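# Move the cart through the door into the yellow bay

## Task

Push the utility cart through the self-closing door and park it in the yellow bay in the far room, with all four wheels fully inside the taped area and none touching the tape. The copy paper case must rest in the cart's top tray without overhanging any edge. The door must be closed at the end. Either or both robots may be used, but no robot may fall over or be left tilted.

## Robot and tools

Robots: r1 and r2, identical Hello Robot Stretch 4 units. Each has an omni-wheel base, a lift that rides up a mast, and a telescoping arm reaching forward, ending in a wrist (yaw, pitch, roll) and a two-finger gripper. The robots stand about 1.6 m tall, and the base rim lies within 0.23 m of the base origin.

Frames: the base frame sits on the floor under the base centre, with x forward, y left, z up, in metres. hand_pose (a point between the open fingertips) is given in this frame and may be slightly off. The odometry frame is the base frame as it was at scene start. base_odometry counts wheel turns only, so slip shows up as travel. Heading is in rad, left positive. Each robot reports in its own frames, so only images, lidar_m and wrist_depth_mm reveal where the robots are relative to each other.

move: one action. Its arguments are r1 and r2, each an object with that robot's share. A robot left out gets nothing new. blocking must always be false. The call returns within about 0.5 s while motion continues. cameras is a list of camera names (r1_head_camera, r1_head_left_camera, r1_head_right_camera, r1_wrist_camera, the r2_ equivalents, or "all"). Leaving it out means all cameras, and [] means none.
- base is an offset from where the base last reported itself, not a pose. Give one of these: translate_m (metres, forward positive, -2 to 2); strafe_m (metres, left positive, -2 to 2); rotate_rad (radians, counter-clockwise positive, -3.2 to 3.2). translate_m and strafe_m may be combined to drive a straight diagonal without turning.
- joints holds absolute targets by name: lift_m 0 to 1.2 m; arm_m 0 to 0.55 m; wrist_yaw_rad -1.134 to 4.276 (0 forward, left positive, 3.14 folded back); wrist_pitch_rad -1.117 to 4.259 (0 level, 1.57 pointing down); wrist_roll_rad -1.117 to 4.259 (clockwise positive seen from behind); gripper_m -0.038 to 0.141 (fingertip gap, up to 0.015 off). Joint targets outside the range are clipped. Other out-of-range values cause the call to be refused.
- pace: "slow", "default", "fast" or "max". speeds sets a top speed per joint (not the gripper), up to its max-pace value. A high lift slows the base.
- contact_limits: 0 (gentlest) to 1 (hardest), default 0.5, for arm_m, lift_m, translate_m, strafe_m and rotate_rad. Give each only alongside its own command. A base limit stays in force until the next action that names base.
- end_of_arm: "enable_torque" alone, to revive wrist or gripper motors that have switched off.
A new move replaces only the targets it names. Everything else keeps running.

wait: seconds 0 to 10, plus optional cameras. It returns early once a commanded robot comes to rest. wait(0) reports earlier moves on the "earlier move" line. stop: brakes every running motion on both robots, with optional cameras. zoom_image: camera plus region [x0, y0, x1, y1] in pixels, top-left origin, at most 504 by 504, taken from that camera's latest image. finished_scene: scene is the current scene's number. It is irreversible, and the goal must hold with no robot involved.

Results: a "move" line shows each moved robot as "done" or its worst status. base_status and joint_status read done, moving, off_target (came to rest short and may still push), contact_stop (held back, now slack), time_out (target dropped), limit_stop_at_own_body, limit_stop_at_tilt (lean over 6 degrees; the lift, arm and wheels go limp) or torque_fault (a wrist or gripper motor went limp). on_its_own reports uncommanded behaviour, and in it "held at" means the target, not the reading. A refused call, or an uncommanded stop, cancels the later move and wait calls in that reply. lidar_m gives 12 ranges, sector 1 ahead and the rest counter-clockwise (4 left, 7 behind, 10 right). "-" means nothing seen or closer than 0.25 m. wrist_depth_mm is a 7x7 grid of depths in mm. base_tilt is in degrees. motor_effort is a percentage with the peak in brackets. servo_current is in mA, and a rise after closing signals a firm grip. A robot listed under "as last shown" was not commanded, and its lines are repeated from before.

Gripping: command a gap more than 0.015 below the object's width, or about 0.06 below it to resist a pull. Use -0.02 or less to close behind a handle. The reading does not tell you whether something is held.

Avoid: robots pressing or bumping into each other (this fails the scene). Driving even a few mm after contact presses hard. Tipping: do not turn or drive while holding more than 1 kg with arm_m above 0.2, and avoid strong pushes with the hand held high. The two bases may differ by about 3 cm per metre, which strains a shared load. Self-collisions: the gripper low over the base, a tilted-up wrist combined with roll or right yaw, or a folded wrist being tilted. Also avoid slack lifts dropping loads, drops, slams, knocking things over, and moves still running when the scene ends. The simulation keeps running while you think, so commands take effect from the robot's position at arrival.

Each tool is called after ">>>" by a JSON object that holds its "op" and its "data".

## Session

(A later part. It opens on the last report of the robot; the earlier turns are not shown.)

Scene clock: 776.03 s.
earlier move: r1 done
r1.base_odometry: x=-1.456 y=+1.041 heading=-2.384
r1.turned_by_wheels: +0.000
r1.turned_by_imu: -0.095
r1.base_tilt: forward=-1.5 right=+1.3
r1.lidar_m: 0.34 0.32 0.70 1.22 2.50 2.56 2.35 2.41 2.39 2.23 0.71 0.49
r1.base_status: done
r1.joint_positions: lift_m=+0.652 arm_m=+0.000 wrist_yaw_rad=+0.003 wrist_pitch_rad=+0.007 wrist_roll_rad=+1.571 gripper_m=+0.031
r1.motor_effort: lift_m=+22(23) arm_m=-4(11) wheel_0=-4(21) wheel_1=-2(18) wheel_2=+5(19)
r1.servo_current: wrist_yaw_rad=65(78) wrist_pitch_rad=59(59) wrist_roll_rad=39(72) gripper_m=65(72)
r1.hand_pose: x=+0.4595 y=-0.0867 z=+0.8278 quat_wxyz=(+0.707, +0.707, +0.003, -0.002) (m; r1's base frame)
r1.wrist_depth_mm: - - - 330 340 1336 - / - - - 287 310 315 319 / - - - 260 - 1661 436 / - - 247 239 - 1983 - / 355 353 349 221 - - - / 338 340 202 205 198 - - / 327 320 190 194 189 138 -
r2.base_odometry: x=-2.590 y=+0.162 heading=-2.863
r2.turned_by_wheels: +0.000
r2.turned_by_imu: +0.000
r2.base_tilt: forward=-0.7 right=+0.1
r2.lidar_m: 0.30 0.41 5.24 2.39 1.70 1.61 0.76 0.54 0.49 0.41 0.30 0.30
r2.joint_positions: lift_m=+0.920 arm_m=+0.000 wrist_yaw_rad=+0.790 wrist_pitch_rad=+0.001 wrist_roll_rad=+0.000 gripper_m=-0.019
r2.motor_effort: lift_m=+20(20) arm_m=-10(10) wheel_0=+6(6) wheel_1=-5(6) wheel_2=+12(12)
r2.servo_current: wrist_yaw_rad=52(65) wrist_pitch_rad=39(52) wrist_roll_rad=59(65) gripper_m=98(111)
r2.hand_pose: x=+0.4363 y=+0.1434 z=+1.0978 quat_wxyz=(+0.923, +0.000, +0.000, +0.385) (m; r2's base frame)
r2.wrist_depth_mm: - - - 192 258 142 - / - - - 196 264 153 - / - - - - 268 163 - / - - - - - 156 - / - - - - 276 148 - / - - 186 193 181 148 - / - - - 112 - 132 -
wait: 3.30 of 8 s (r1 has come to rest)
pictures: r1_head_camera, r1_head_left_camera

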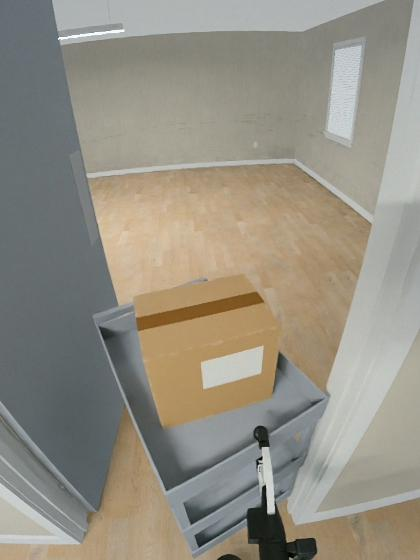

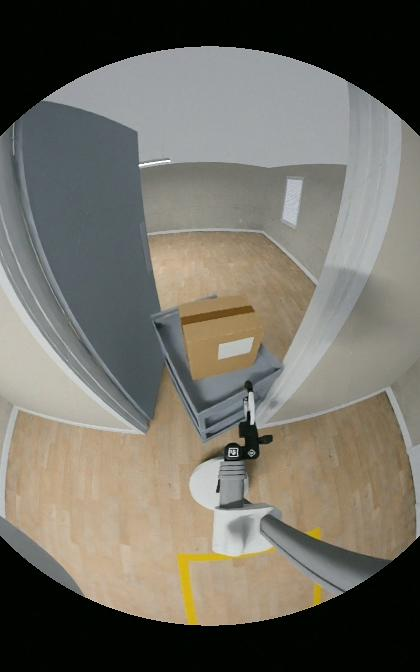

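>>> {"op": "move", "data": {"blocking": false, "r1": {"base":{"translate_m":0.05,"strafe_m":0.08},"pace":"slow"}, "cameras": []}}

>>> {"op": "wait", "data": {"seconds": 5, "cameras": []}}

>>> {"op": "move", "data": {"blocking": false, "r1": {"base":{"rotate_rad":0.095},"pace":"slow"}, "cameras": []}}

>>> {"op": "wait", "data": {"seconds": 4, "cameras": ["r1_head_camera","r1_head_left_camera"]}}

Scene clock: 788.50 s.
move: r1 moving
r1.base_odometry: x=-1.454 y=+1.029 heading=-2.384
r1.turned_by_wheels: +0.000
r1.turned_by_imu: +0.000
r1.base_tilt: forward=-1.6 right=+1.3
r1.lidar_m: 0.32 0.31 0.69 1.18 2.51 2.55 2.36 2.39 2.43 2.24 0.68 0.47
r1.base_status: translate_m moving; strafe_m moving
r1.joint_positions: lift_m=+0.652 arm_m=+0.000 wrist_yaw_rad=+0.003 wrist_pitch_rad=+0.007 wrist_roll_rad=+1.571 gripper_m=+0.031
r1.measured_speeds: translate_m=+0.026 strafe_m=+0.041 rotate_rad=+0.002 lift_m=+0.000 arm_m=+0.000 wrist_yaw_rad=+0.000 wrist_pitch_rad=+0.000 wrist_roll_rad=+0.000
r1.motor_effort: lift_m=+22(22) arm_m=-3(4) wheel_0=-4(6) wheel_1=+8(9) wheel_2=-6(6)
r1.servo_current: wrist_yaw_rad=59(65) wrist_pitch_rad=46(59) wrist_roll_rad=59(65) gripper_m=72(72)
r1.hand_pose: x=+0.4595 y=-0.0867 z=+0.8278 quat_wxyz=(+0.707, +0.707, +0.003, -0.002) (m; r1's base frame)
r1.wrist_depth_mm: - - - 317 347 - - / - - 355 296 319 322 325 / - - - 266 - 1661 439 / - - - 242 - 1808 - / 357 357 351 222 - - - / 338 340 202 205 198 - - / 325 320 190 193 188 138 -
r2: as last shown
r2.base_tilt: forward=-0.6 right=+0.0
r2.lidar_m: 0.30 0.40 5.25 2.40 1.72 1.59 0.75 0.55 0.50 0.38 0.31 0.29
r2.motor_effort: lift_m=+20(20) arm_m=-9(10) wheel_0=+6(6) wheel_1=-5(6) wheel_2=+12(12)
r2.servo_current: wrist_yaw_rad=46(59) wrist_pitch_rad=33(46) wrist_roll_rad=46(52) gripper_m=98(104)
r2.wrist_depth_mm: - - - 191 258 142 - / - - - 195 263 153 - / - - - - 268 164 - / - - - - - 156 - / - - - - 274 148 - / - - 186 192 181 148 - / - - - 112 - 132 -
pictures: none

Scene clock: 790.23 s.
earlier move: r1 done
r1.base_odometry: x=-1.438 y=+0.948 heading=-2.384
r1.turned_by_wheels: +0.000
r1.turned_by_imu: +0.000
r1.base_tilt: forward=-1.6 right=+1.3
r1.lidar_m: 0.31 0.33 0.59 1.03 2.43 2.65 2.42 2.47 2.46 2.31 0.59 0.43
r1.base_status: done
r1.joint_positions: lift_m=+0.652 arm_m=+0.000 wrist_yaw_rad=-0.010 wrist_pitch_rad=+0.007 wrist_roll_rad=+1.571 gripper_m=+0.031
r1.motor_effort: lift_m=+22(22) arm_m=+4(4) wheel_0=-4(15) wheel_1=+4(10) wheel_2=-6(14)
r1.servo_current: wrist_yaw_rad=65(98) wrist_pitch_rad=52(59) wrist_roll_rad=59(72) gripper_m=65(72)
r1.hand_pose: x=+0.4584 y=-0.0903 z=+0.8278 quat_wxyz=(+0.707, +0.707, -0.001, -0.006) (m; r1's base frame)
r1.wrist_depth_mm: - - - 296 - 1336 1025 / - - - 268 - 1430 392 / - - 256 248 - 1661 442 / - - 236 230 - 1983 - / 343 347 343 214 - - - / 334 334 200 201 196 - - / 322 172 188 191 187 138 -
r2.base_odometry: x=-2.590 y=+0.162 heading=-2.863
r2.turned_by_wheels: +0.000
r2.turned_by_imu: +0.000
r2.base_tilt: forward=-0.6 right=+0.0
r2.lidar_m: 0.32 0.39 5.23 2.41 1.71 1.62 0.78 0.54 0.49 0.41 0.30 0.29
r2.joint_positions: lift_m=+0.920 arm_m=+0.000 wrist_yaw_rad=+0.790 wrist_pitch_rad=+0.001 wrist_roll_rad=+0.000 gripper_m=-0.019
r2.motor_effort: lift_m=+20(20) arm_m=-9(10) wheel_0=+6(6) wheel_1=-5(6) wheel_2=+12(12)
r2.servo_current: wrist_yaw_rad=46(59) wrist_pitch_rad=46(46) wrist_roll_rad=46(59) gripper_m=104(104)
r2.hand_pose: x=+0.4363 y=+0.1434 z=+1.0978 quat_wxyz=(+0.923, +0.000, +0.000, +0.385) (m; r2's base frame)
r2.wrist_depth_mm: - - - 192 258 142 - / - - - 196 263 153 - / - - - - 268 164 - / - - - - - 156 - / - - - - 277 148 - / - - 186 193 181 148 - / - - - 112 - 132 -
wait: 1.73 of 5 s (r1 has come to rest)
pictures: none

Scene clock: 790.73 s.
move: r1 moving
r1.base_odometry: x=-1.438 y=+0.948 heading=-2.297
r1.turned_by_wheels: +0.088
r1.turned_by_imu: +0.088
r1.base_tilt: forward=-1.6 right=+1.3
r1.lidar_m: 0.35 0.36 0.61 1.34 2.47 2.55 2.40 2.53 2.43 1.66 0.52 0.41
r1.base_status: rotate_rad moving
r1.joint_positions: lift_m=+0.652 arm_m=+0.000 wrist_yaw_rad=-0.011 wrist_pitch_rad=+0.007 wrist_roll_rad=+1.571 gripper_m=+0.031
r1.measured_speeds: translate_m=+0.000 strafe_m=+0.000 rotate_rad=+0.131 lift_m=+0.000 arm_m=+0.000 wrist_yaw_rad=+0.000 wrist_pitch_rad=+0.000 wrist_roll_rad=+0.000
r1.motor_effort: lift_m=+22(22) arm_m=+4(4) wheel_0=-5(13) wheel_1=-2(5) wheel_2=-8(15)
r1.servo_current: wrist_yaw_rad=85(85) wrist_pitch_rad=52(52) wrist_roll_rad=52(59) gripper_m=72(72)
r1.hand_pose: x=+0.4583 y=-0.0905 z=+0.8278 quat_wxyz=(+0.707, +0.707, -0.001, -0.006) (m; r1's base frame)
r1.wrist_depth_mm: - - - 251 271 272 285 / - - 240 236 - 1661 1160 / - - 227 222 - 1756 442 / 338 340 214 211 - - - / 330 334 202 200 204 - - / 325 327 189 189 189 - - / 320 172 181 183 180 139 -
r2: as last shown
r2.base_tilt: forward=-0.6 right=+0.1
r2.lidar_m: 0.34 0.39 5.25 2.41 1.71 1.61 0.77 0.51 0.49 0.41 0.31 0.29
r2.motor_effort: lift_m=+20(20) arm_m=-9(10) wheel_0=+6(6) wheel_1=-5(5) wheel_2=+12(12)
r2.servo_current: wrist_yaw_rad=52(65) wrist_pitch_rad=39(39) wrist_roll_rad=46(59) gripper_m=91(98)
r2.wrist_depth_mm: - - - 192 259 142 - / - - - 196 264 152 - / - - - - 268 164 - / - - - - - 156 - / - - - - 276 148 - / - - 186 193 181 148 - / - - - 112 - 132 -
pictures: none

Scene clock: 791.23 s.
earlier move: r1 done
r1.base_odometry: x=-1.438 y=+0.948 heading=-2.290
r1.turned_by_wheels: +0.007
r1.turned_by_imu: +0.007
r1.base_tilt: forward=-1.6 right=+1.3
r1.lidar_m: 0.33 0.36 0.60 1.32 2.49 2.56 2.40 2.50 2.40 1.60 0.53 0.45
r1.base_status: done
r1.joint_positions: lift_m=+0.652 arm_m=+0.000 wrist_yaw_rad=-0.003 wrist_pitch_rad=+0.007 wrist_roll_rad=+1.571 gripper_m=+0.031
r1.motor_effort: lift_m=+22(22) arm_m=+4(4) wheel_0=-4(13) wheel_1=-2(5) wheel_2=-5(15)
r1.servo_current: wrist_yaw_rad=46(85) wrist_pitch_rad=59(59) wrist_roll_rad=46(72) gripper_m=65(72)
r1.hand_pose: x=+0.4590 y=-0.0882 z=+0.8278 quat_wxyz=(+0.707, +0.707, +0.002, -0.003) (m; r1's base frame)
r1.wrist_depth_mm: - - 248 243 268 270 281 / - - 236 231 - 1661 1160 / - - 223 219 - 1756 - / 334 338 211 208 213 - - / 329 332 200 200 204 - - / 325 327 190 189 189 - - / 320 172 182 183 179 138 -
r2.base_odometry: x=-2.590 y=+0.162 heading=-2.863
r2.turned_by_wheels: +0.000
r2.turned_by_imu: +0.000
r2.base_tilt: forward=-0.6 right=+0.0
r2.lidar_m: 0.31 0.41 5.23 2.37 1.71 1.62 0.77 0.54 0.50 0.41 0.30 0.28
r2.joint_positions: lift_m=+0.920 arm_m=+0.000 wrist_yaw_rad=+0.790 wrist_pitch_rad=+0.001 wrist_roll_rad=+0.000 gripper_m=-0.019
r2.motor_effort: lift_m=+19(20) arm_m=-9(10) wheel_0=+6(6) wheel_1=-5(5) wheel_2=+12(12)
r2.servo_current: wrist_yaw_rad=59(65) wrist_pitch_rad=46(46) wrist_roll_rad=26(65) gripper_m=98(98)
r2.hand_pose: x=+0.4363 y=+0.1434 z=+1.0978 quat_wxyz=(+0.923, +0.000, +0.000, +0.385) (m; r2's base frame)
r2.wrist_depth_mm: - - - 191 260 142 - / - - - 196 264 153 - / - - - - 270 164 - / - - - - - 156 - / - - - - 277 148 - / - - 186 193 181 148 - / - - - 112 - 132 -
wait: 0.50 of 4 s (r1 has come to rest)
pictures: r1_head_camera, r1_head_left_camera

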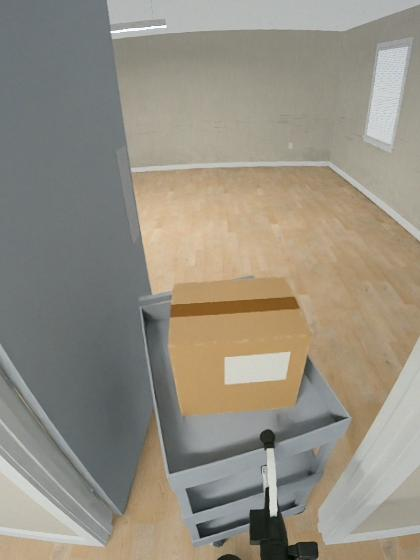

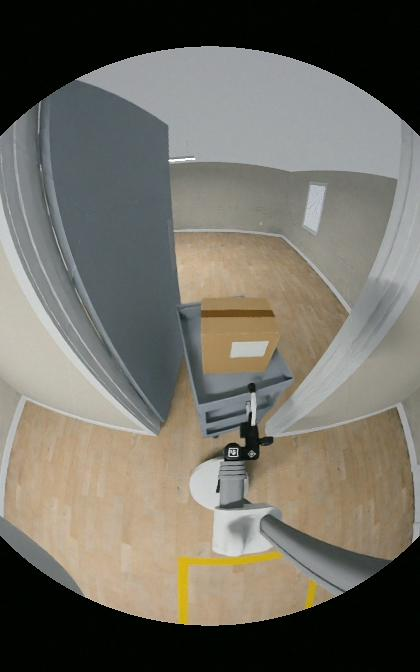

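>>> {"op": "move", "data": {"blocking": false, "r1": {"base":{"translate_m":-0.15,"strafe_m":0.05},"pace":"slow"}, "cameras": []}}

>>> {"op": "wait", "data": {"seconds": 5, "cameras": ["r1_head_camera"]}}

Scene clock: 796.73 s.
move: r1 moving
r1.base_odometry: x=-1.426 y=+0.955 heading=-2.291
r1.turned_by_wheels: -0.001
r1.turned_by_imu: -0.001
r1.base_tilt: forward=-1.6 right=+1.3
r1.lidar_m: 0.35 0.36 0.61 1.37 2.49 2.55 2.40 2.52 2.39 1.66 0.54 0.45
r1.base_status: translate_m moving; strafe_m moving
r1.joint_positions: lift_m=+0.652 arm_m=+0.000 wrist_yaw_rad=-0.003 wrist_pitch_rad=+0.007 wrist_roll_rad=+1.571 gripper_m=+0.031
r1.measured_speeds: translate_m=-0.050 strafe_m=+0.016 rotate_rad=-0.002 lift_m=+0.000 arm_m=+0.000 wrist_yaw_rad=+0.000 wrist_pitch_rad=+0.000 wrist_roll_rad=+0.000
r1.motor_effort: lift_m=+22(22) arm_m=-4(4) wheel_0=-8(11) wheel_1=-5(5) wheel_2=+9(9)
r1.servo_current: wrist_yaw_rad=59(65) wrist_pitch_rad=46(52) wrist_roll_rad=46(52) gripper_m=65(72)
r1.hand_pose: x=+0.4591 y=-0.0882 z=+0.8278 quat_wxyz=(+0.707, +0.707, +0.002, -0.003) (m; r1's base frame)
r1.wrist_depth_mm: - - 237 234 262 273 1060 / - - 227 224 - 1661 445 / - - 217 214 - 1808 - / 330 334 208 206 209 - - / 329 330 198 198 200 - - / 325 329 189 189 190 - - / 324 324 184 185 174 140 -
r2: as last shown
r2.lidar_m: 0.32 0.40 5.24 2.38 1.70 1.61 0.78 0.52 0.48 0.41 0.32 0.28
r2.motor_effort: lift_m=+19(20) arm_m=-9(10) wheel_0=+6(6) wheel_1=-5(6) wheel_2=+12(12)
r2.servo_current: wrist_yaw_rad=46(65) wrist_pitch_rad=46(46) wrist_roll_rad=46(59) gripper_m=98(104)
r2.wrist_depth_mm: - - - 191 258 141 - / - - - 195 263 152 - / - - - - 270 164 - / - - - - - 156 - / - - - - 274 148 - / - - 186 192 181 148 - / - - - 112 - 132 -
pictures: none

Scene clock: 799.03 s.
earlier move: r1 done
r1.base_odometry: x=-1.301 y=+1.028 heading=-2.290
r1.turned_by_wheels: +0.001
r1.turned_by_imu: +0.002
r1.base_tilt: forward=-1.6 right=+1.2
r1.lidar_m: 0.37 0.38 0.67 1.90 2.44 2.38 2.25 2.36 2.49 2.23 0.77 0.43
r1.base_status: done
r1.joint_positions: lift_m=+0.652 arm_m=+0.000 wrist_yaw_rad=+0.006 wrist_pitch_rad=+0.007 wrist_roll_rad=+1.571 gripper_m=+0.031
r1.motor_effort: lift_m=+22(22) arm_m=-4(4) wheel_0=+0(11) wheel_1=-3(8) wheel_2=+8(15)
r1.servo_current: wrist_yaw_rad=46(78) wrist_pitch_rad=52(59) wrist_roll_rad=52(65) gripper_m=72(72)
r1.hand_pose: x=+0.4598 y=-0.0858 z=+0.8278 quat_wxyz=(+0.707, +0.707, +0.005, -0.001) (m; r1's base frame)
r1.wrist_depth_mm: - - 207 207 - 1661 1160 / - - 204 203 - 1708 442 / 319 324 200 200 202 - - / 320 324 197 196 197 - - / 325 329 191 193 194 - - / 332 332 189 189 189 - - / 336 336 185 186 155 146 -
r2.base_odometry: x=-2.590 y=+0.162 heading=-2.863
r2.turned_by_wheels: +0.000
r2.turned_by_imu: +0.000
r2.base_tilt: forward=-0.6 right=+0.1
r2.lidar_m: 0.31 0.38 5.26 2.40 1.71 1.62 0.75 0.52 0.48 0.41 0.29 0.28
r2.joint_positions: lift_m=+0.920 arm_m=+0.000 wrist_yaw_rad=+0.790 wrist_pitch_rad=+0.001 wrist_roll_rad=+0.000 gripper_m=-0.019
r2.motor_effort: lift_m=+20(20) arm_m=-9(10) wheel_0=+6(6) wheel_1=-5(6) wheel_2=+12(12)
r2.servo_current: wrist_yaw_rad=46(65) wrist_pitch_rad=39(52) wrist_roll_rad=39(59) gripper_m=91(104)
r2.hand_pose: x=+0.4363 y=+0.1434 z=+1.0978 quat_wxyz=(+0.923, +0.000, +0.000, +0.385) (m; r2's base frame)
r2.wrist_depth_mm: - - - 192 257 142 - / - - - 196 263 153 - / - - - - 268 164 - / - - - - - 156 - / - - - - 276 148 - / - - 186 193 181 148 - / - - - 112 - 132 -
wait: 2.30 of 5 s (r1 has come to rest)
pictures: r1_head_camera

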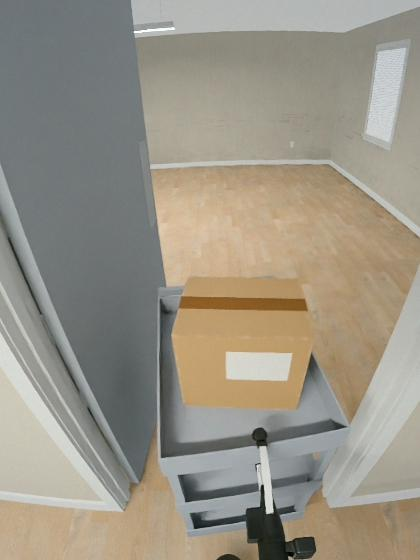

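>>> {"op": "move", "data": {"blocking": false, "r1": {"base":{"translate_m":-0.25,"strafe_m":-0.01},"pace":"slow"}, "cameras": []}}

>>> {"op": "wait", "data": {"seconds": 5, "cameras": ["r1_head_camera","r1_head_left_camera"]}}

Scene clock: 803.93 s.
move: r1 moving
r1.base_odometry: x=-1.293 y=+1.038 heading=-2.289
r1.turned_by_wheels: +0.001
r1.turned_by_imu: +0.001
r1.base_tilt: forward=-1.6 right=+1.3
r1.lidar_m: 0.38 0.42 0.73 1.93 2.44 2.34 2.24 2.36 2.49 2.25 0.76 0.44
r1.base_status: translate_m moving; strafe_m moving
r1.joint_positions: lift_m=+0.652 arm_m=+0.000 wrist_yaw_rad=+0.006 wrist_pitch_rad=+0.007 wrist_roll_rad=+1.571 gripper_m=+0.031
r1.measured_speeds: translate_m=-0.048 strafe_m=-0.002 rotate_rad=+0.000 lift_m=+0.000 arm_m=+0.000 wrist_yaw_rad=+0.000 wrist_pitch_rad=+0.000 wrist_roll_rad=+0.000
r1.motor_effort: lift_m=+22(22) arm_m=-4(4) wheel_0=+1(3) wheel_1=-7(7) wheel_2=+12(15)
r1.servo_current: wrist_yaw_rad=46(65) wrist_pitch_rad=52(59) wrist_roll_rad=39(59) gripper_m=65(72)
r1.hand_pose: x=+0.4598 y=-0.0856 z=+0.8278 quat_wxyz=(+0.707, +0.707, +0.005, +0.000) (m; r1's base frame)
r1.wrist_depth_mm: - - 207 206 - 1708 1182 / - - 203 202 - 1708 442 / 319 322 200 199 201 - - / 324 324 196 196 197 - - / 327 329 192 192 193 - - / 332 332 188 189 189 - - / 336 336 185 186 155 146 -
r2: as last shown
r2.base_tilt: forward=-0.6 right=+0.0
r2.lidar_m: 0.32 0.39 5.25 2.43 1.69 1.60 0.79 0.52 0.49 0.40 0.31 0.28
r2.motor_effort: lift_m=+20(20) arm_m=-10(10) wheel_0=+5(6) wheel_1=-5(6) wheel_2=+12(12)
r2.servo_current: wrist_yaw_rad=65(65) wrist_pitch_rad=33(46) wrist_roll_rad=52(59) gripper_m=91(104)
r2.wrist_depth_mm: - - - 192 259 142 - / - - - 196 264 152 - / - - - - 270 164 - / - - - - - 156 - / - - - - 276 148 - / - - 186 194 181 148 - / - - - 112 - 132 -
pictures: none

Scene clock: 807.20 s.
earlier move: r1 done
r1.base_odometry: x=-1.144 y=+1.223 heading=-2.289
r1.turned_by_wheels: +0.000
r1.turned_by_imu: +0.001
r1.base_tilt: forward=-1.6 right=+1.2
r1.lidar_m: 0.37 0.38 1.06 2.33 2.45 2.12 1.99 2.13 2.44 2.34 1.11 0.42
r1.base_status: done
r1.joint_positions: lift_m=+0.652 arm_m=+0.000 wrist_yaw_rad=+0.006 wrist_pitch_rad=+0.007 wrist_roll_rad=+1.571 gripper_m=+0.031
r1.motor_effort: lift_m=+22(22) arm_m=-4(4) wheel_0=+1(6) wheel_1=-2(8) wheel_2=+7(15)
r1.servo_current: wrist_yaw_rad=52(78) wrist_pitch_rad=52(59) wrist_roll_rad=52(65) gripper_m=65(72)
r1.hand_pose: x=+0.4599 y=-0.0856 z=+0.8278 quat_wxyz=(+0.707, +0.707, +0.005, +0.000) (m; r1's base frame)
r1.wrist_depth_mm: - - 217 216 248 1661 1160 / - - 211 211 - 1661 439 / - - 206 204 - 1983 - / 324 327 200 199 200 - - / 327 329 195 195 196 - - / 329 332 189 189 189 - - / 330 330 184 186 157 153 -
r2.base_odometry: x=-2.590 y=+0.162 heading=-2.863
r2.turned_by_wheels: +0.000
r2.turned_by_imu: +0.000
r2.base_tilt: forward=-0.6 right=+0.0
r2.lidar_m: 0.32 0.39 5.23 2.40 1.70 1.60 0.77 0.54 0.50 0.42 0.30 0.29
r2.joint_positions: lift_m=+0.920 arm_m=+0.000 wrist_yaw_rad=+0.790 wrist_pitch_rad=+0.001 wrist_roll_rad=+0.000 gripper_m=-0.019
r2.motor_effort: lift_m=+19(20) arm_m=-10(10) wheel_0=+6(6) wheel_1=-5(6) wheel_2=+12(12)
r2.servo_current: wrist_yaw_rad=52(65) wrist_pitch_rad=46(52) wrist_roll_rad=52(59) gripper_m=98(104)
r2.hand_pose: x=+0.4363 y=+0.1434 z=+1.0978 quat_wxyz=(+0.923, +0.000, +0.000, +0.385) (m; r2's base frame)
r2.wrist_depth_mm: - - - 192 258 142 - / - - - 195 264 153 - / - - - - 268 165 - / - - - - - 156 - / - - - - 276 148 - / - - 186 193 181 148 - / - - - 112 - 132 -
wait: 3.27 of 5 s (r1 has come to rest)
pictures: r1_head_camera, r1_head_left_camera

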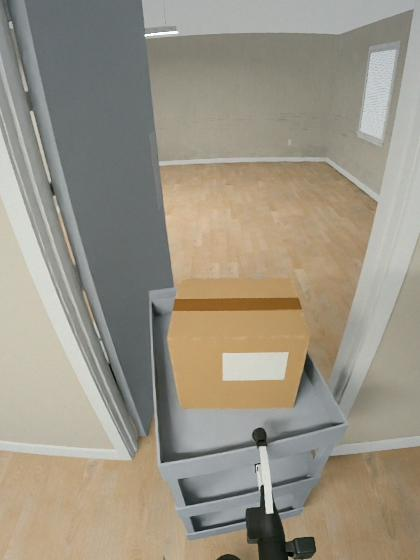

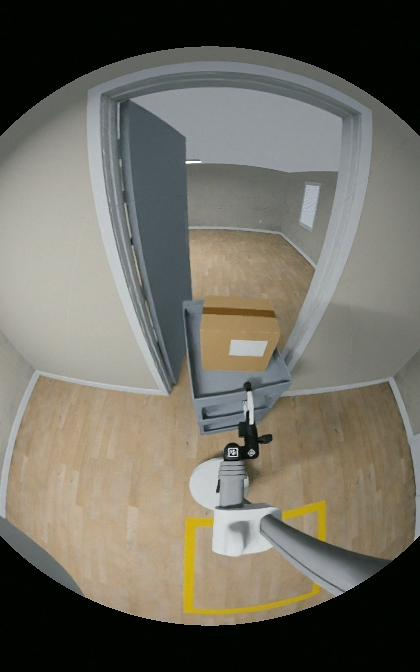

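>>> {"op": "move", "data": {"blocking": false, "r1": {"base":{"translate_m":-0.3,"strafe_m":0.02},"pace":"slow"}, "cameras": []}}

>>> {"op": "wait", "data": {"seconds": 6, "cameras": ["r1_head_camera"]}}

Scene clock: 814.87 s.
move: r1 moving
r1.base_odometry: x=-1.136 y=+1.232 heading=-2.289
r1.turned_by_wheels: +0.001
r1.turned_by_imu: +0.000
r1.base_tilt: forward=-1.6 right=+1.3
r1.lidar_m: 0.38 0.38 1.08 2.31 2.45 2.11 1.99 2.10 2.45 2.35 1.12 0.45
r1.base_status: translate_m moving; strafe_m moving
r1.joint_positions: lift_m=+0.652 arm_m=+0.000 wrist_yaw_rad=+0.006 wrist_pitch_rad=+0.007 wrist_roll_rad=+1.571 gripper_m=+0.031
r1.measured_speeds: translate_m=-0.048 strafe_m=+0.003 rotate_rad=+0.000 lift_m=+0.000 arm_m=+0.000 wrist_yaw_rad=+0.000 wrist_pitch_rad=+0.000 wrist_roll_rad=+0.000
r1.motor_effort: lift_m=+22(22) arm_m=-4(4) wheel_0=-2(2) wheel_1=-4(6) wheel_2=+13(13)
r1.servo_current: wrist_yaw_rad=39(78) wrist_pitch_rad=52(59) wrist_roll_rad=59(59) gripper_m=65(72)
r1.hand_pose: x=+0.4599 y=-0.0856 z=+0.8278 quat_wxyz=(+0.707, +0.707, +0.005, +0.000) (m; r1's base frame)
r1.wrist_depth_mm: - - 217 216 249 1708 1118 / - - 211 211 - 1661 442 / - 327 206 204 - 1983 - / 325 325 200 200 200 - - / 329 329 195 195 196 - - / 329 330 189 189 189 - - / 330 330 185 186 156 153 -
r2: as last shown
r2.lidar_m: 0.31 0.37 5.24 2.40 1.71 1.62 0.75 0.49 0.50 0.42 0.31 0.29
r2.motor_effort: lift_m=+19(20) arm_m=-9(10) wheel_0=+6(6) wheel_1=-5(5) wheel_2=+12(12)
r2.servo_current: wrist_yaw_rad=39(59) wrist_pitch_rad=39(46) wrist_roll_rad=52(59) gripper_m=98(98)
r2.wrist_depth_mm: - - - 192 259 142 - / - - - 196 264 153 - / - - - - 271 164 - / - - - - - 156 - / - - - - 277 148 - / - - 186 193 181 148 - / - - - 112 - 132 -
pictures: none

Scene clock: 818.67 s.
earlier move: r1 done
r1.base_odometry: x=-0.932 y=+1.435 heading=-2.289
r1.turned_by_wheels: -0.001
r1.turned_by_imu: -0.001
r1.base_tilt: forward=-1.6 right=+1.3
r1.lidar_m: 0.34 0.39 1.48 2.31 2.38 1.81 1.71 1.75 2.44 2.35 1.54 0.43
r1.base_status: done
r1.joint_positions: lift_m=+0.652 arm_m=+0.000 wrist_yaw_rad=+0.003 wrist_pitch_rad=+0.007 wrist_roll_rad=+1.571 gripper_m=+0.031
r1.motor_effort: lift_m=+22(22) arm_m=-4(4) wheel_0=-5(10) wheel_1=-1(6) wheel_2=+4(13)
r1.servo_current: wrist_yaw_rad=46(78) wrist_pitch_rad=46(59) wrist_roll_rad=46(65) gripper_m=72(78)
r1.hand_pose: x=+0.4595 y=-0.0867 z=+0.8278 quat_wxyz=(+0.707, +0.707, +0.003, -0.002) (m; r1's base frame)
r1.wrist_depth_mm: - - 231 231 252 263 - / - - 222 222 - 1661 449 / - - 336 213 - 1921 - / 332 332 206 204 207 - - / 329 330 198 197 199 - - / 325 329 189 189 189 - - / 324 172 183 185 - 151 -
r2.base_odometry: x=-2.590 y=+0.162 heading=-2.863
r2.turned_by_wheels: +0.000
r2.turned_by_imu: +0.001
r2.base_tilt: forward=-0.6 right=+0.0
r2.lidar_m: 0.32 0.41 5.25 2.42 1.70 1.61 0.79 0.53 0.49 0.43 0.29 0.28
r2.joint_positions: lift_m=+0.920 arm_m=+0.000 wrist_yaw_rad=+0.790 wrist_pitch_rad=+0.001 wrist_roll_rad=+0.000 gripper_m=-0.019
r2.motor_effort: lift_m=+19(20) arm_m=-9(10) wheel_0=+6(6) wheel_1=-5(6) wheel_2=+12(13)
r2.servo_current: wrist_yaw_rad=52(65) wrist_pitch_rad=46(52) wrist_roll_rad=39(59) gripper_m=98(104)
r2.hand_pose: x=+0.4363 y=+0.1434 z=+1.0978 quat_wxyz=(+0.923, +0.000, +0.000, +0.385) (m; r2's base frame)
r2.wrist_depth_mm: - - - 192 259 142 - / - - - 196 264 153 - / - - - - 267 164 - / - - - - - 156 - / - - - - 276 148 - / - - 186 193 181 148 - / - - - 112 - 132 -
wait: 3.80 of 6 s (r1 has come to rest)
pictures: r1_head_camera

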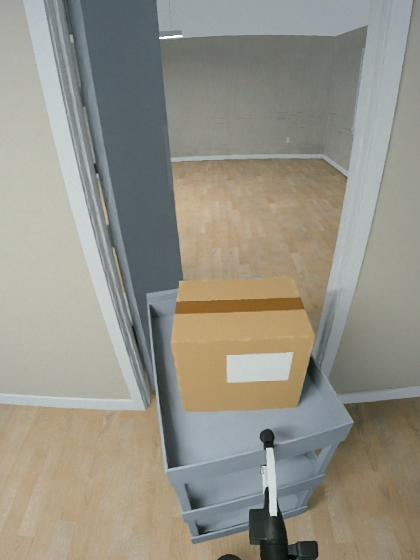

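>>> {"op": "move", "data": {"blocking": false, "r1": {"base":{"translate_m":-0.3,"strafe_m":0.04},"pace":"slow"}, "cameras": []}}

>>> {"op": "wait", "data": {"seconds": 6, "cameras": ["r1_head_camera","r1_head_left_camera"]}}

Scene clock: 823.30 s.
move: r1 moving
r1.base_odometry: x=-0.923 y=+1.444 heading=-2.290
r1.turned_by_wheels: +0.000
r1.turned_by_imu: -0.001
r1.base_tilt: forward=-1.5 right=+1.3
r1.lidar_m: 0.36 0.36 1.49 2.31 2.43 1.78 1.71 1.79 2.42 2.35 1.54 0.45
r1.base_status: translate_m moving; strafe_m moving
r1.joint_positions: lift_m=+0.652 arm_m=+0.000 wrist_yaw_rad=+0.003 wrist_pitch_rad=+0.007 wrist_roll_rad=+1.571 gripper_m=+0.031
r1.measured_speeds: translate_m=-0.048 strafe_m=+0.007 rotate_rad=+0.002 lift_m=+0.000 arm_m=+0.000 wrist_yaw_rad=+0.000 wrist_pitch_rad=+0.000 wrist_roll_rad=+0.000
r1.motor_effort: lift_m=+22(22) arm_m=-4(4) wheel_0=-7(13) wheel_1=-6(6) wheel_2=+6(9)
r1.servo_current: wrist_yaw_rad=52(59) wrist_pitch_rad=46(59) wrist_roll_rad=52(52) gripper_m=65(72)
r1.hand_pose: x=+0.4595 y=-0.0867 z=+0.8278 quat_wxyz=(+0.707, +0.707, +0.003, -0.002) (m; r1's base frame)
r1.wrist_depth_mm: - - 231 232 251 263 - / - - 224 222 - 1661 449 / - - 336 213 - 1983 - / 330 332 206 204 207 - - / 327 330 198 198 200 - - / 327 329 189 189 189 - - / 325 171 185 185 - 151 -
r2: as last shown
r2.turned_by_imu: +0.000
r2.base_tilt: forward=-0.7 right=+0.0
r2.lidar_m: 0.33 0.39 5.25 2.38 1.72 1.61 0.78 0.54 0.47 0.43 0.30 0.29
r2.motor_effort: lift_m=+19(20) arm_m=-9(10) wheel_0=+6(6) wheel_1=-5(5) wheel_2=+12(13)
r2.servo_current: wrist_yaw_rad=39(59) wrist_pitch_rad=39(52) wrist_roll_rad=46(59) gripper_m=98(104)
r2.wrist_depth_mm: - - - 192 259 142 - / - - - 196 264 153 - / - - - - 270 164 - / - - - - - 156 - / - - - - 276 148 - / - - 186 193 182 148 - / - - - 112 - 132 -
pictures: none

Scene clock: 827.10 s.
earlier move: r1 done
r1.base_odometry: x=-0.705 y=+1.634 heading=-2.290
r1.turned_by_wheels: +0.000
r1.turned_by_imu: -0.002
r1.base_tilt: forward=-1.5 right=+1.3
r1.lidar_m: 0.33 0.37 1.88 2.28 2.09 1.49 1.42 1.47 2.05 2.40 1.97 0.41
r1.base_status: done
r1.joint_positions: lift_m=+0.652 arm_m=+0.000 wrist_yaw_rad=-0.002 wrist_pitch_rad=+0.007 wrist_roll_rad=+1.571 gripper_m=+0.031
r1.motor_effort: lift_m=+22(22) arm_m=-4(4) wheel_0=-8(13) wheel_1=-3(7) wheel_2=+1(9)
r1.servo_current: wrist_yaw_rad=46(72) wrist_pitch_rad=46(59) wrist_roll_rad=39(65) gripper_m=72(72)
r1.hand_pose: x=+0.4591 y=-0.0881 z=+0.8278 quat_wxyz=(+0.707, +0.707, +0.002, -0.003) (m; r1's base frame)
r1.wrist_depth_mm: - - 233 234 253 264 1060 / - - 223 224 - - 445 / - - 217 213 - 1756 - / 330 334 206 205 208 - - / 327 330 198 198 200 - - / 327 327 189 189 189 - - / 322 172 184 185 - 151 -
r2.base_odometry: x=-2.590 y=+0.162 heading=-2.863
r2.turned_by_wheels: +0.000
r2.turned_by_imu: +0.001
r2.base_tilt: forward=-0.6 right=+0.0
r2.lidar_m: 0.32 0.40 5.26 2.41 1.72 1.61 0.76 0.54 0.49 0.41 0.31 0.28
r2.joint_positions: lift_m=+0.920 arm_m=+0.000 wrist_yaw_rad=+0.790 wrist_pitch_rad=+0.001 wrist_roll_rad=+0.000 gripper_m=-0.019
r2.motor_effort: lift_m=+20(20) arm_m=-10(10) wheel_0=+6(7) wheel_1=-5(6) wheel_2=+13(13)
r2.servo_current: wrist_yaw_rad=52(65) wrist_pitch_rad=46(52) wrist_roll_rad=52(65) gripper_m=104(104)
r2.hand_pose: x=+0.4363 y=+0.1434 z=+1.0978 quat_wxyz=(+0.923, +0.000, +0.000, +0.385) (m; r2's base frame)
r2.wrist_depth_mm: - - - 192 258 141 - / - - - 196 264 152 - / - - - - 267 164 - / - - - - - 156 - / - - - - 276 147 - / - - 186 193 181 148 - / - - - 112 - 132 -
wait: 3.80 of 6 s (r1 has come to rest)
pictures: r1_head_camera, r1_head_left_camera

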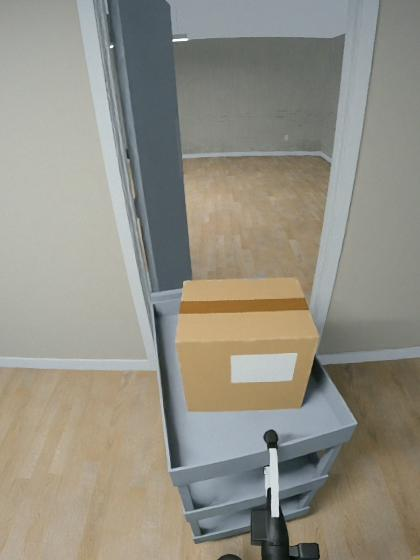

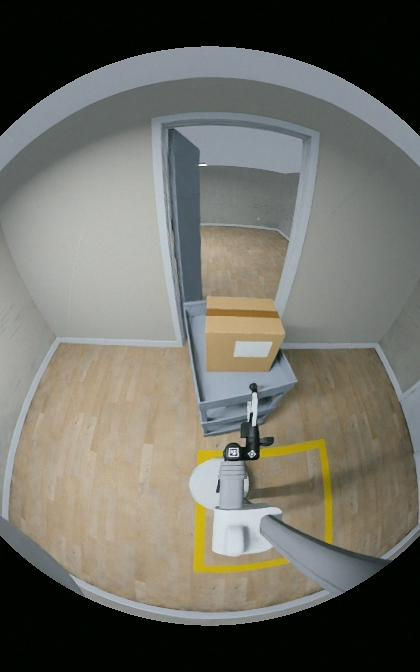

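>>> {"op": "move", "data": {"blocking": false, "r1": {"base":{"translate_m":-0.3,"strafe_m":-0.05},"pace":"slow"}, "cameras": []}}

>>> {"op": "wait", "data": {"seconds": 6, "cameras": ["r1_head_camera","r1_head_left_camera"]}}

Scene clock: 837.57 s.
move: r1 moving
r1.base_odometry: x=-0.698 y=+1.645 heading=-2.291
r1.turned_by_wheels: -0.001
r1.turned_by_imu: -0.001
r1.base_tilt: forward=-1.5 right=+1.3
r1.lidar_m: 0.35 0.36 1.91 2.26 2.08 1.49 1.41 1.43 2.00 2.39 1.97 0.42
r1.base_status: translate_m moving; strafe_m moving
r1.joint_positions: lift_m=+0.652 arm_m=+0.000 wrist_yaw_rad=-0.002 wrist_pitch_rad=+0.007 wrist_roll_rad=+1.571 gripper_m=+0.031
r1.measured_speeds: translate_m=-0.048 strafe_m=-0.008 rotate_rad=+0.002 lift_m=+0.000 arm_m=+0.000 wrist_yaw_rad=+0.000 wrist_pitch_rad=+0.000 wrist_roll_rad=+0.000
r1.motor_effort: lift_m=+22(22) arm_m=-4(4) wheel_0=-8(11) wheel_1=-7(7) wheel_2=+7(8)
r1.servo_current: wrist_yaw_rad=46(52) wrist_pitch_rad=52(52) wrist_roll_rad=52(65) gripper_m=65(72)
r1.hand_pose: x=+0.4591 y=-0.0881 z=+0.8278 quat_wxyz=(+0.707, +0.707, +0.002, -0.003) (m; r1's base frame)
r1.wrist_depth_mm: - - 232 233 252 263 1060 / - - 222 223 - - 445 / - - 336 213 - 1863 - / 330 334 206 206 207 - - / 329 332 198 197 200 - - / 325 327 189 189 190 - - / 325 171 183 185 - 151 -
r2: as last shown
r2.turned_by_imu: +0.000
r2.lidar_m: 0.31 0.40 5.25 2.42 1.71 1.61 0.76 0.54 0.48 0.40 0.28 0.29
r2.motor_effort: lift_m=+20(20) arm_m=-9(10) wheel_0=+6(6) wheel_1=-5(5) wheel_2=+12(13)
r2.servo_current: wrist_yaw_rad=39(59) wrist_pitch_rad=39(46) wrist_roll_rad=39(52) gripper_m=98(98)
r2.wrist_depth_mm: - - - 191 258 142 - / - - - 196 263 152 - / - - - - 270 163 - / - - - - - 156 - / - - - - 276 148 - / - - 187 193 181 149 - / - - - 112 - 132 -
pictures: none

Scene clock: 841.37 s.
earlier move: r1 done
r1.base_odometry: x=-0.545 y=+1.893 heading=-2.290
r1.turned_by_wheels: +0.001
r1.turned_by_imu: +0.002
r1.base_tilt: forward=-1.6 right=+1.3
r1.lidar_m: 0.33 0.35 2.31 2.31 1.61 1.18 1.11 1.17 1.60 2.36 2.40 0.43
r1.base_status: done
r1.joint_positions: lift_m=+0.652 arm_m=+0.000 wrist_yaw_rad=+0.006 wrist_pitch_rad=+0.007 wrist_roll_rad=+1.571 gripper_m=+0.031
r1.motor_effort: lift_m=+22(22) arm_m=-4(4) wheel_0=+0(11) wheel_1=-3(8) wheel_2=+7(11)
r1.servo_current: wrist_yaw_rad=65(72) wrist_pitch_rad=52(59) wrist_roll_rad=52(72) gripper_m=72(78)
r1.hand_pose: x=+0.4598 y=-0.0856 z=+0.8278 quat_wxyz=(+0.707, +0.707, +0.005, +0.000) (m; r1's base frame)
r1.wrist_depth_mm: - - 237 237 252 271 1042 / - - 225 227 - 1464 433 / - - 340 216 - 1756 - / 332 336 209 207 210 - - / 329 332 200 199 798 - - / 327 327 190 190 190 - - / 322 177 182 185 - 152 -
r2.base_odometry: x=-2.590 y=+0.162 heading=-2.863
r2.turned_by_wheels: +0.000
r2.turned_by_imu: +0.001
r2.base_tilt: forward=-0.6 right=+0.0
r2.lidar_m: 0.32 0.39 5.23 2.41 1.71 1.61 0.75 0.55 0.47 0.42 0.30 0.27
r2.joint_positions: lift_m=+0.920 arm_m=+0.000 wrist_yaw_rad=+0.790 wrist_pitch_rad=+0.001 wrist_roll_rad=+0.000 gripper_m=-0.019
r2.motor_effort: lift_m=+19(20) arm_m=-9(10) wheel_0=+6(6) wheel_1=-6(6) wheel_2=+12(13)
r2.servo_current: wrist_yaw_rad=33(65) wrist_pitch_rad=46(52) wrist_roll_rad=52(65) gripper_m=91(104)
r2.hand_pose: x=+0.4363 y=+0.1434 z=+1.0978 quat_wxyz=(+0.923, +0.000, +0.000, +0.385) (m; r2's base frame)
r2.wrist_depth_mm: - - - 192 258 142 - / - - - 196 264 153 - / - - - - 271 164 - / - - - - - 156 - / - - - - 277 148 - / - - 186 192 181 148 - / - - - 112 - 132 -
wait: 3.80 of 6 s (r1 has come to rest)
pictures: r1_head_camera, r1_head_left_camera

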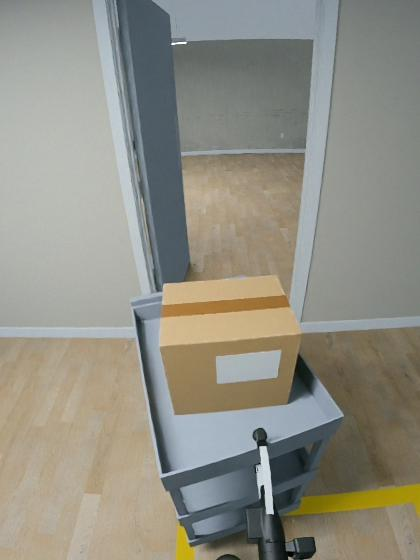

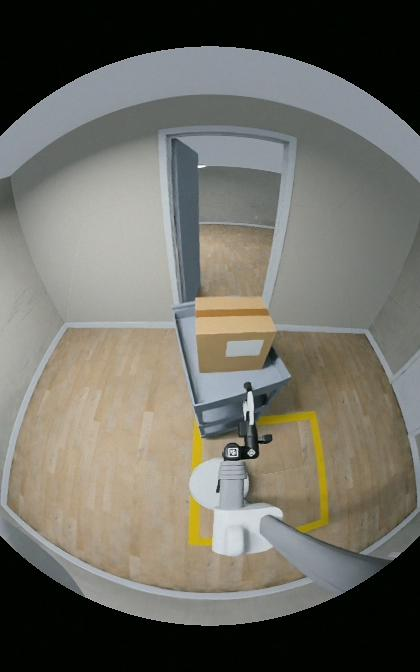

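>>> {"op": "move", "data": {"blocking": false, "r1": {"base":{"translate_m":-0.35,"strafe_m":-0.18},"pace":"slow"}, "cameras": []}}

>>> {"op": "wait", "data": {"seconds": 7, "cameras": ["r1_head_camera","r1_head_left_camera"]}}

Scene clock: 847.50 s.
move: r1 moving
r1.base_odometry: x=-0.541 y=+1.907 heading=-2.289
r1.turned_by_wheels: +0.001
r1.turned_by_imu: +0.000
r1.base_tilt: forward=-1.5 right=+1.2
r1.lidar_m: 0.36 0.36 2.35 2.32 1.62 1.16 1.10 1.15 1.59 2.32 2.42 0.45
r1.base_status: translate_m moving; strafe_m moving
r1.joint_positions: lift_m=+0.652 arm_m=+0.000 wrist_yaw_rad=+0.008 wrist_pitch_rad=+0.007 wrist_roll_rad=+1.571 gripper_m=+0.031
r1.measured_speeds: translate_m=-0.048 strafe_m=-0.024 rotate_rad=+0.001 lift_m=+0.000 arm_m=+0.000 wrist_yaw_rad=+0.012 wrist_pitch_rad=+0.000 wrist_roll_rad=+0.000
r1.motor_effort: lift_m=+22(22) arm_m=-4(4) wheel_0=+1(4) wheel_1=-4(8) wheel_2=+11(13)
r1.servo_current: wrist_yaw_rad=59(78) wrist_pitch_rad=52(52) wrist_roll_rad=46(65) gripper_m=59(72)
r1.hand_pose: x=+0.4600 y=-0.0852 z=+0.8278 quat_wxyz=(+0.707, +0.707, +0.005, +0.000) (m; r1's base frame)
r1.wrist_depth_mm: - - 236 236 257 270 1042 / - - 225 227 - 1499 433 / - - 340 216 - 1808 - / 332 336 210 208 210 - - / 329 330 200 199 798 - - / 325 327 190 190 190 - - / 324 325 182 185 - 151 -
r2: as last shown
r2.turned_by_imu: +0.000
r2.lidar_m: 0.30 0.40 5.26 2.42 1.70 1.60 0.78 0.52 0.49 0.43 0.30 0.30
r2.motor_effort: lift_m=+19(20) arm_m=-9(10) wheel_0=+6(6) wheel_1=-5(5) wheel_2=+12(12)
r2.servo_current: wrist_yaw_rad=52(59) wrist_pitch_rad=39(46) wrist_roll_rad=46(59) gripper_m=98(98)
r2.wrist_depth_mm: - - - 193 257 142 - / - - - 196 263 153 - / - - - - 268 164 - / - - - - - 155 - / - - - - 276 148 - / - - 186 193 181 148 - / - - - 112 - 132 -
pictures: none

Scene clock: 852.10 s.
earlier move: r1 done
r1.base_odometry: x=-0.450 y=+2.275 heading=-2.290
r1.turned_by_wheels: +0.000
r1.turned_by_imu: +0.001
r1.base_tilt: forward=-1.6 right=+1.3
r1.lidar_m: 0.31 0.28 2.61 2.49 1.12 0.81 0.76 0.82 1.14 2.19 2.29 0.47
r1.base_status: done
r1.joint_positions: lift_m=+0.652 arm_m=+0.000 wrist_yaw_rad=+0.009 wrist_pitch_rad=+0.007 wrist_roll_rad=+1.571 gripper_m=+0.031
r1.motor_effort: lift_m=+22(22) arm_m=-4(4) wheel_0=+3(6) wheel_1=-1(8) wheel_2=+4(14)
r1.servo_current: wrist_yaw_rad=65(98) wrist_pitch_rad=52(59) wrist_roll_rad=59(72) gripper_m=72(78)
r1.hand_pose: x=+0.4600 y=-0.0849 z=+0.8278 quat_wxyz=(+0.707, +0.707, +0.006, +0.001) (m; r1's base frame)
r1.wrist_depth_mm: - - - - - 1618 1160 / - - 301 300 320 327 375 / - - 263 264 - 1661 430 / - - 245 236 - 1808 - / 349 351 220 212 - 1983 - / 329 330 192 193 189 - - / 310 172 179 179 174 151 -
r2.base_odometry: x=-2.590 y=+0.162 heading=-2.863
r2.turned_by_wheels: +0.000
r2.turned_by_imu: +0.001
r2.base_tilt: forward=-0.6 right=+0.0
r2.lidar_m: 0.33 0.39 5.25 2.38 1.71 1.60 0.77 0.53 0.50 0.41 0.30 0.29
r2.joint_positions: lift_m=+0.920 arm_m=+0.000 wrist_yaw_rad=+0.790 wrist_pitch_rad=+0.001 wrist_roll_rad=+0.000 gripper_m=-0.019
r2.motor_effort: lift_m=+19(20) arm_m=-9(10) wheel_0=+6(6) wheel_1=-5(6) wheel_2=+12(13)
r2.servo_current: wrist_yaw_rad=39(65) wrist_pitch_rad=39(52) wrist_roll_rad=39(65) gripper_m=91(104)
r2.hand_pose: x=+0.4363 y=+0.1434 z=+1.0978 quat_wxyz=(+0.923, +0.000, +0.000, +0.385) (m; r2's base frame)
r2.wrist_depth_mm: - - - 192 259 142 - / - - - 196 264 152 - / - - - - 270 164 - / - - - - - 156 - / - - - - 276 148 - / - - 186 193 181 148 - / - - - 112 - 132 -
wait: 4.60 of 7 s (r1 has come to rest)
pictures: r1_head_camera, r1_head_left_camera

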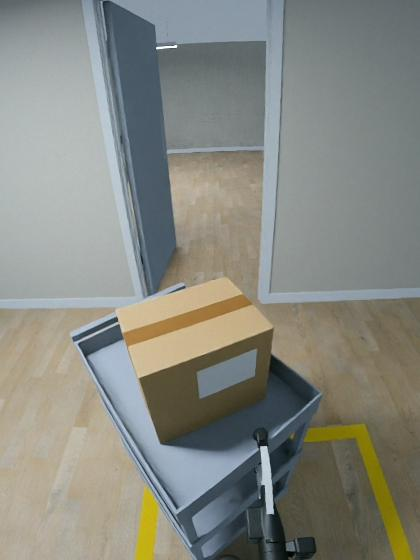

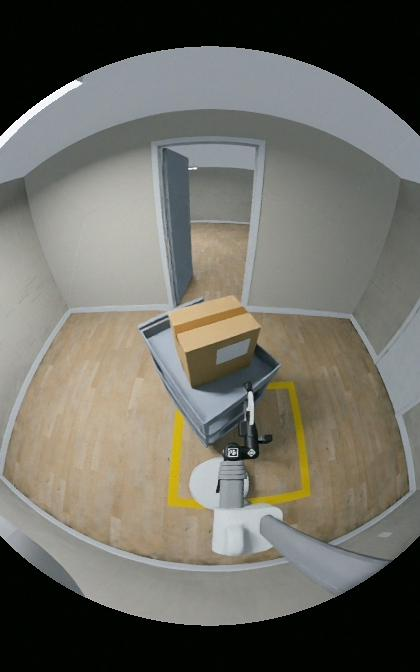

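>>> {"op": "move", "data": {"blocking": false, "r1": {"base":{"translate_m":-0.3,"strafe_m":-0.24},"pace":"slow"}, "cameras": []}}

>>> {"op": "wait", "data": {"seconds": 7, "cameras": ["r1_head_camera","r1_head_left_camera"]}}

Scene clock: 862.23 s.
move: r1 moving
r1.base_odometry: x=-0.449 y=+2.288 heading=-2.288
r1.turned_by_wheels: +0.001
r1.turned_by_imu: +0.001
r1.base_tilt: forward=-1.6 right=+1.2
r1.lidar_m: 0.29 0.30 2.59 2.50 1.11 0.80 0.76 0.83 1.12 2.17 2.25 0.50
r1.base_status: translate_m moving; strafe_m moving
r1.joint_positions: lift_m=+0.652 arm_m=+0.000 wrist_yaw_rad=+0.009 wrist_pitch_rad=+0.007 wrist_roll_rad=+1.571 gripper_m=+0.031
r1.measured_speeds: translate_m=-0.042 strafe_m=-0.033 rotate_rad=-0.001 lift_m=+0.000 arm_m=+0.000 wrist_yaw_rad=+0.000 wrist_pitch_rad=+0.000 wrist_roll_rad=+0.000
r1.motor_effort: lift_m=+22(22) arm_m=-4(4) wheel_0=+13(13) wheel_1=-5(7) wheel_2=+12(13)
r1.servo_current: wrist_yaw_rad=65(85) wrist_pitch_rad=52(52) wrist_roll_rad=52(52) gripper_m=72(72)
r1.hand_pose: x=+0.4600 y=-0.0849 z=+0.8278 quat_wxyz=(+0.707, +0.707, +0.006, +0.001) (m; r1's base frame)
r1.wrist_depth_mm: - - - - - 1618 1160 / - - 301 301 322 329 373 / - - 271 264 - 1661 433 / - - 246 236 - 1808 - / 351 351 221 213 - 1983 - / 329 330 193 193 189 - - / 312 172 179 180 171 151 -
r2: as last shown
r2.turned_by_imu: +0.000
r2.lidar_m: 0.32 0.42 5.25 2.40 1.68 1.60 0.78 0.52 0.50 0.42 0.30 0.29
r2.motor_effort: lift_m=+20(20) arm_m=-9(10) wheel_0=+6(6) wheel_1=-5(5) wheel_2=+12(12)
r2.servo_current: wrist_yaw_rad=46(59) wrist_pitch_rad=39(39) wrist_roll_rad=39(52) gripper_m=98(104)
r2.wrist_depth_mm: - - - 192 258 142 - / - - - 196 264 153 - / - - - - 268 164 - / - - - - - 156 - / - - - - 276 148 - / - - 186 193 182 148 - / - - - 112 - 132 -
pictures: none

Scene clock: 866.80 s.
earlier move: r1 done
r1.base_odometry: x=-0.433 y=+2.658 heading=-2.288
r1.turned_by_wheels: +0.000
r1.turned_by_imu: +0.001
r1.base_tilt: forward=-1.6 right=+1.3
r1.lidar_m: 0.25 0.25 0.51 2.04 0.68 0.50 0.44 0.49 0.69 1.88 2.05 0.67
r1.base_status: done
r1.joint_positions: lift_m=+0.652 arm_m=+0.000 wrist_yaw_rad=+0.010 wrist_pitch_rad=+0.007 wrist_roll_rad=+1.571 gripper_m=+0.031
r1.motor_effort: lift_m=+22(22) arm_m=-4(4) wheel_0=+10(14) wheel_1=+0(7) wheel_2=+5(14)
r1.servo_current: wrist_yaw_rad=78(91) wrist_pitch_rad=46(59) wrist_roll_rad=52(65) gripper_m=65(78)
r1.hand_pose: x=+0.4601 y=-0.0847 z=+0.8278 quat_wxyz=(+0.707, +0.707, +0.006, +0.001) (m; r1's base frame)
r1.wrist_depth_mm: - - - - - 1661 1138 / - - - - - 1618 1160 / - - - - - 1537 1160 / - - - 306 375 1499 418 / - - - 239 - 1708 452 / - - 196 196 187 1537 - / 329 163 171 171 159 163 -
r2.base_odometry: x=-2.590 y=+0.162 heading=-2.863
r2.turned_by_wheels: +0.000
r2.turned_by_imu: +0.001
r2.base_tilt: forward=-0.7 right=+0.0
r2.lidar_m: 0.32 0.40 5.26 2.39 1.71 1.61 0.75 0.53 0.49 0.43 0.31 0.29
r2.joint_positions: lift_m=+0.920 arm_m=+0.000 wrist_yaw_rad=+0.790 wrist_pitch_rad=+0.001 wrist_roll_rad=+0.000 gripper_m=-0.019
r2.motor_effort: lift_m=+19(20) arm_m=-10(10) wheel_0=+6(6) wheel_1=-5(6) wheel_2=+12(13)
r2.servo_current: wrist_yaw_rad=52(65) wrist_pitch_rad=46(46) wrist_roll_rad=46(59) gripper_m=104(104)
r2.hand_pose: x=+0.4363 y=+0.1434 z=+1.0978 quat_wxyz=(+0.923, +0.000, +0.000, +0.385) (m; r2's base frame)
r2.wrist_depth_mm: - - - 192 259 141 - / - - - 196 264 153 - / - - - - 268 164 - / - - - - - 155 - / - - - - 274 148 - / - - 186 193 181 148 - / - - - 112 - 132 -
wait: 4.57 of 7 s (r1 has come to rest)
pictures: r1_head_camera, r1_head_left_camera

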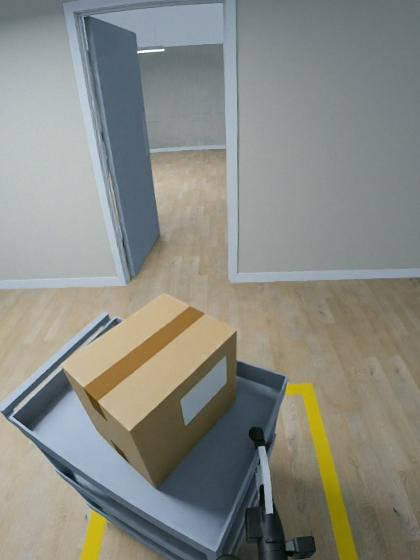

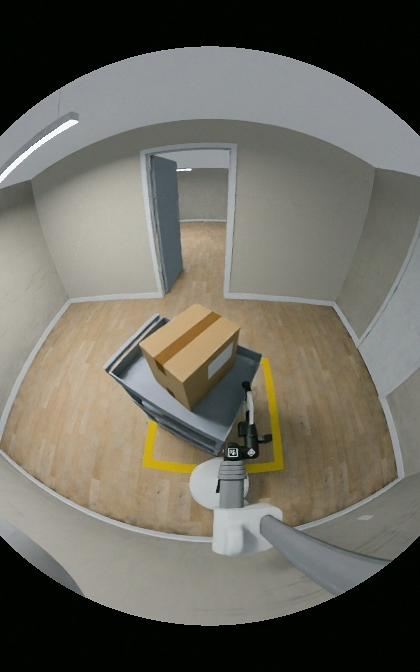

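>>> {"op": "move", "data": {"blocking": false, "r1": {"base":{"translate_m":0.1,"strafe_m":-0.22},"pace":"slow"}, "cameras": []}}

>>> {"op": "wait", "data": {"seconds": 7, "cameras": ["r1_head_camera","r1_head_left_camera"]}}

Scene clock: 879.00 s.
move: r1 moving
r1.base_odometry: x=-0.445 y=+2.662 heading=-2.287
r1.turned_by_wheels: +0.001
r1.turned_by_imu: +0.001
r1.base_tilt: forward=-1.6 right=+1.2
r1.lidar_m: 0.25 0.25 0.53 2.02 0.71 0.50 0.44 0.51 0.68 1.90 2.01 2.41
r1.base_status: translate_m moving; strafe_m moving
r1.joint_positions: lift_m=+0.652 arm_m=+0.000 wrist_yaw_rad=+0.011 wrist_pitch_rad=+0.007 wrist_roll_rad=+1.571 gripper_m=+0.031
r1.measured_speeds: translate_m=+0.021 strafe_m=-0.045 rotate_rad=+0.000 lift_m=+0.000 arm_m=+0.000 wrist_yaw_rad=+0.009 wrist_pitch_rad=+0.000 wrist_roll_rad=+0.000
r1.motor_effort: lift_m=+22(22) arm_m=+1(4) wheel_0=+17(17) wheel_1=-2(4) wheel_2=+1(4)
r1.servo_current: wrist_yaw_rad=78(78) wrist_pitch_rad=52(59) wrist_roll_rad=33(52) gripper_m=72(78)
r1.hand_pose: x=+0.4602 y=-0.0844 z=+0.8278 quat_wxyz=(+0.707, +0.707, +0.006, +0.001) (m; r1's base frame)
r1.wrist_depth_mm: - - - - - 1661 1160 / - - - - - 1661 1182 / - - - - - 1576 1182 / - - - 307 373 1499 415 / - - - 240 - 1708 449 / - - 197 197 189 1618 - / 322 178 172 172 160 163 -
r2: as last shown
r2.turned_by_imu: +0.000
r2.base_tilt: forward=-0.6 right=+0.1
r2.lidar_m: 0.31 0.40 5.25 2.39 1.71 1.61 0.71 0.53 0.48 0.43 0.29 0.28
r2.motor_effort: lift_m=+19(20) arm_m=-9(10) wheel_0=+6(6) wheel_1=-5(5) wheel_2=+12(12)
r2.servo_current: wrist_yaw_rad=59(59) wrist_pitch_rad=46(52) wrist_roll_rad=46(59) gripper_m=98(104)
r2.wrist_depth_mm: - - - 191 258 142 - / - - - 196 264 153 - / - - - - 270 164 - / - - - - - 156 - / - - - - 276 148 - / - - 186 193 182 148 - / - - - 112 - 132 -
pictures: none

Scene clock: 882.20 s.
earlier move: r1 done
r1.base_odometry: x=-0.664 y=+2.728 heading=-2.288
r1.turned_by_wheels: -0.001
r1.turned_by_imu: -0.001
r1.base_tilt: forward=-1.6 right=+1.2
r1.lidar_m: 0.25 0.25 0.53 2.42 0.84 0.58 0.55 0.59 0.83 1.76 1.79 0.63
r1.base_status: done
r1.joint_positions: lift_m=+0.652 arm_m=+0.000 wrist_yaw_rad=+0.009 wrist_pitch_rad=+0.007 wrist_roll_rad=+1.571 gripper_m=+0.031
r1.motor_effort: lift_m=+22(22) arm_m=+4(4) wheel_0=+6(22) wheel_1=+1(4) wheel_2=-6(8)
r1.servo_current: wrist_yaw_rad=65(111) wrist_pitch_rad=59(59) wrist_roll_rad=46(78) gripper_m=72(78)
r1.hand_pose: x=+0.4600 y=-0.0849 z=+0.8278 quat_wxyz=(+0.707, +0.707, +0.006, +0.001) (m; r1's base frame)
r1.wrist_depth_mm: - - - - - 1618 1160 / - - - - - 1661 1182 / - - - - - 1576 1182 / - - 315 312 375 1499 415 / 1983 - 253 239 - 1756 449 / 1983 - 195 194 186 1537 - / 320 173 168 168 156 164 -
r2.base_odometry: x=-2.590 y=+0.162 heading=-2.863
r2.turned_by_wheels: +0.000
r2.turned_by_imu: +0.000
r2.base_tilt: forward=-0.6 right=+0.1
r2.lidar_m: 0.32 0.40 5.26 2.39 1.69 1.61 0.76 0.54 0.50 0.41 0.30 0.28
r2.joint_positions: lift_m=+0.920 arm_m=+0.000 wrist_yaw_rad=+0.790 wrist_pitch_rad=+0.001 wrist_roll_rad=+0.000 gripper_m=-0.019
r2.motor_effort: lift_m=+19(20) arm_m=-9(10) wheel_0=+6(6) wheel_1=-5(5) wheel_2=+12(13)
r2.servo_current: wrist_yaw_rad=46(72) wrist_pitch_rad=39(52) wrist_roll_rad=52(59) gripper_m=98(104)
r2.hand_pose: x=+0.4363 y=+0.1434 z=+1.0978 quat_wxyz=(+0.923, +0.000, +0.000, +0.385) (m; r2's base frame)
r2.wrist_depth_mm: - - - 192 259 142 - / - - - 196 264 153 - / - - - - 268 164 - / - - - - - 156 - / - - - - 276 148 - / - - 187 193 181 148 - / - - - 112 - 132 -
wait: 3.20 of 7 s (r1 has come to rest)
pictures: r1_head_camera, r1_head_left_camera

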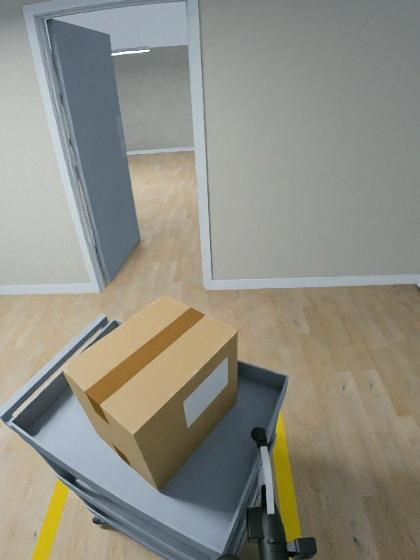

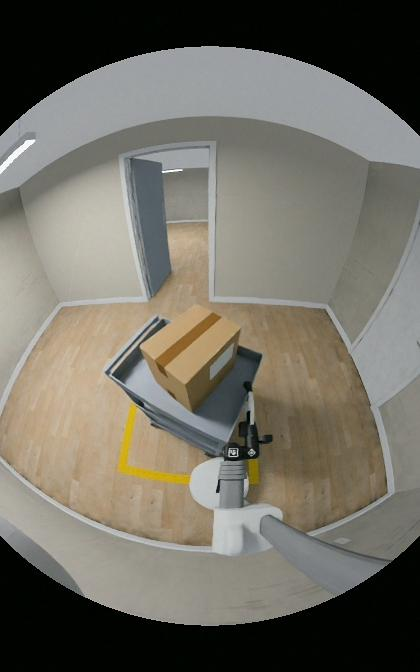

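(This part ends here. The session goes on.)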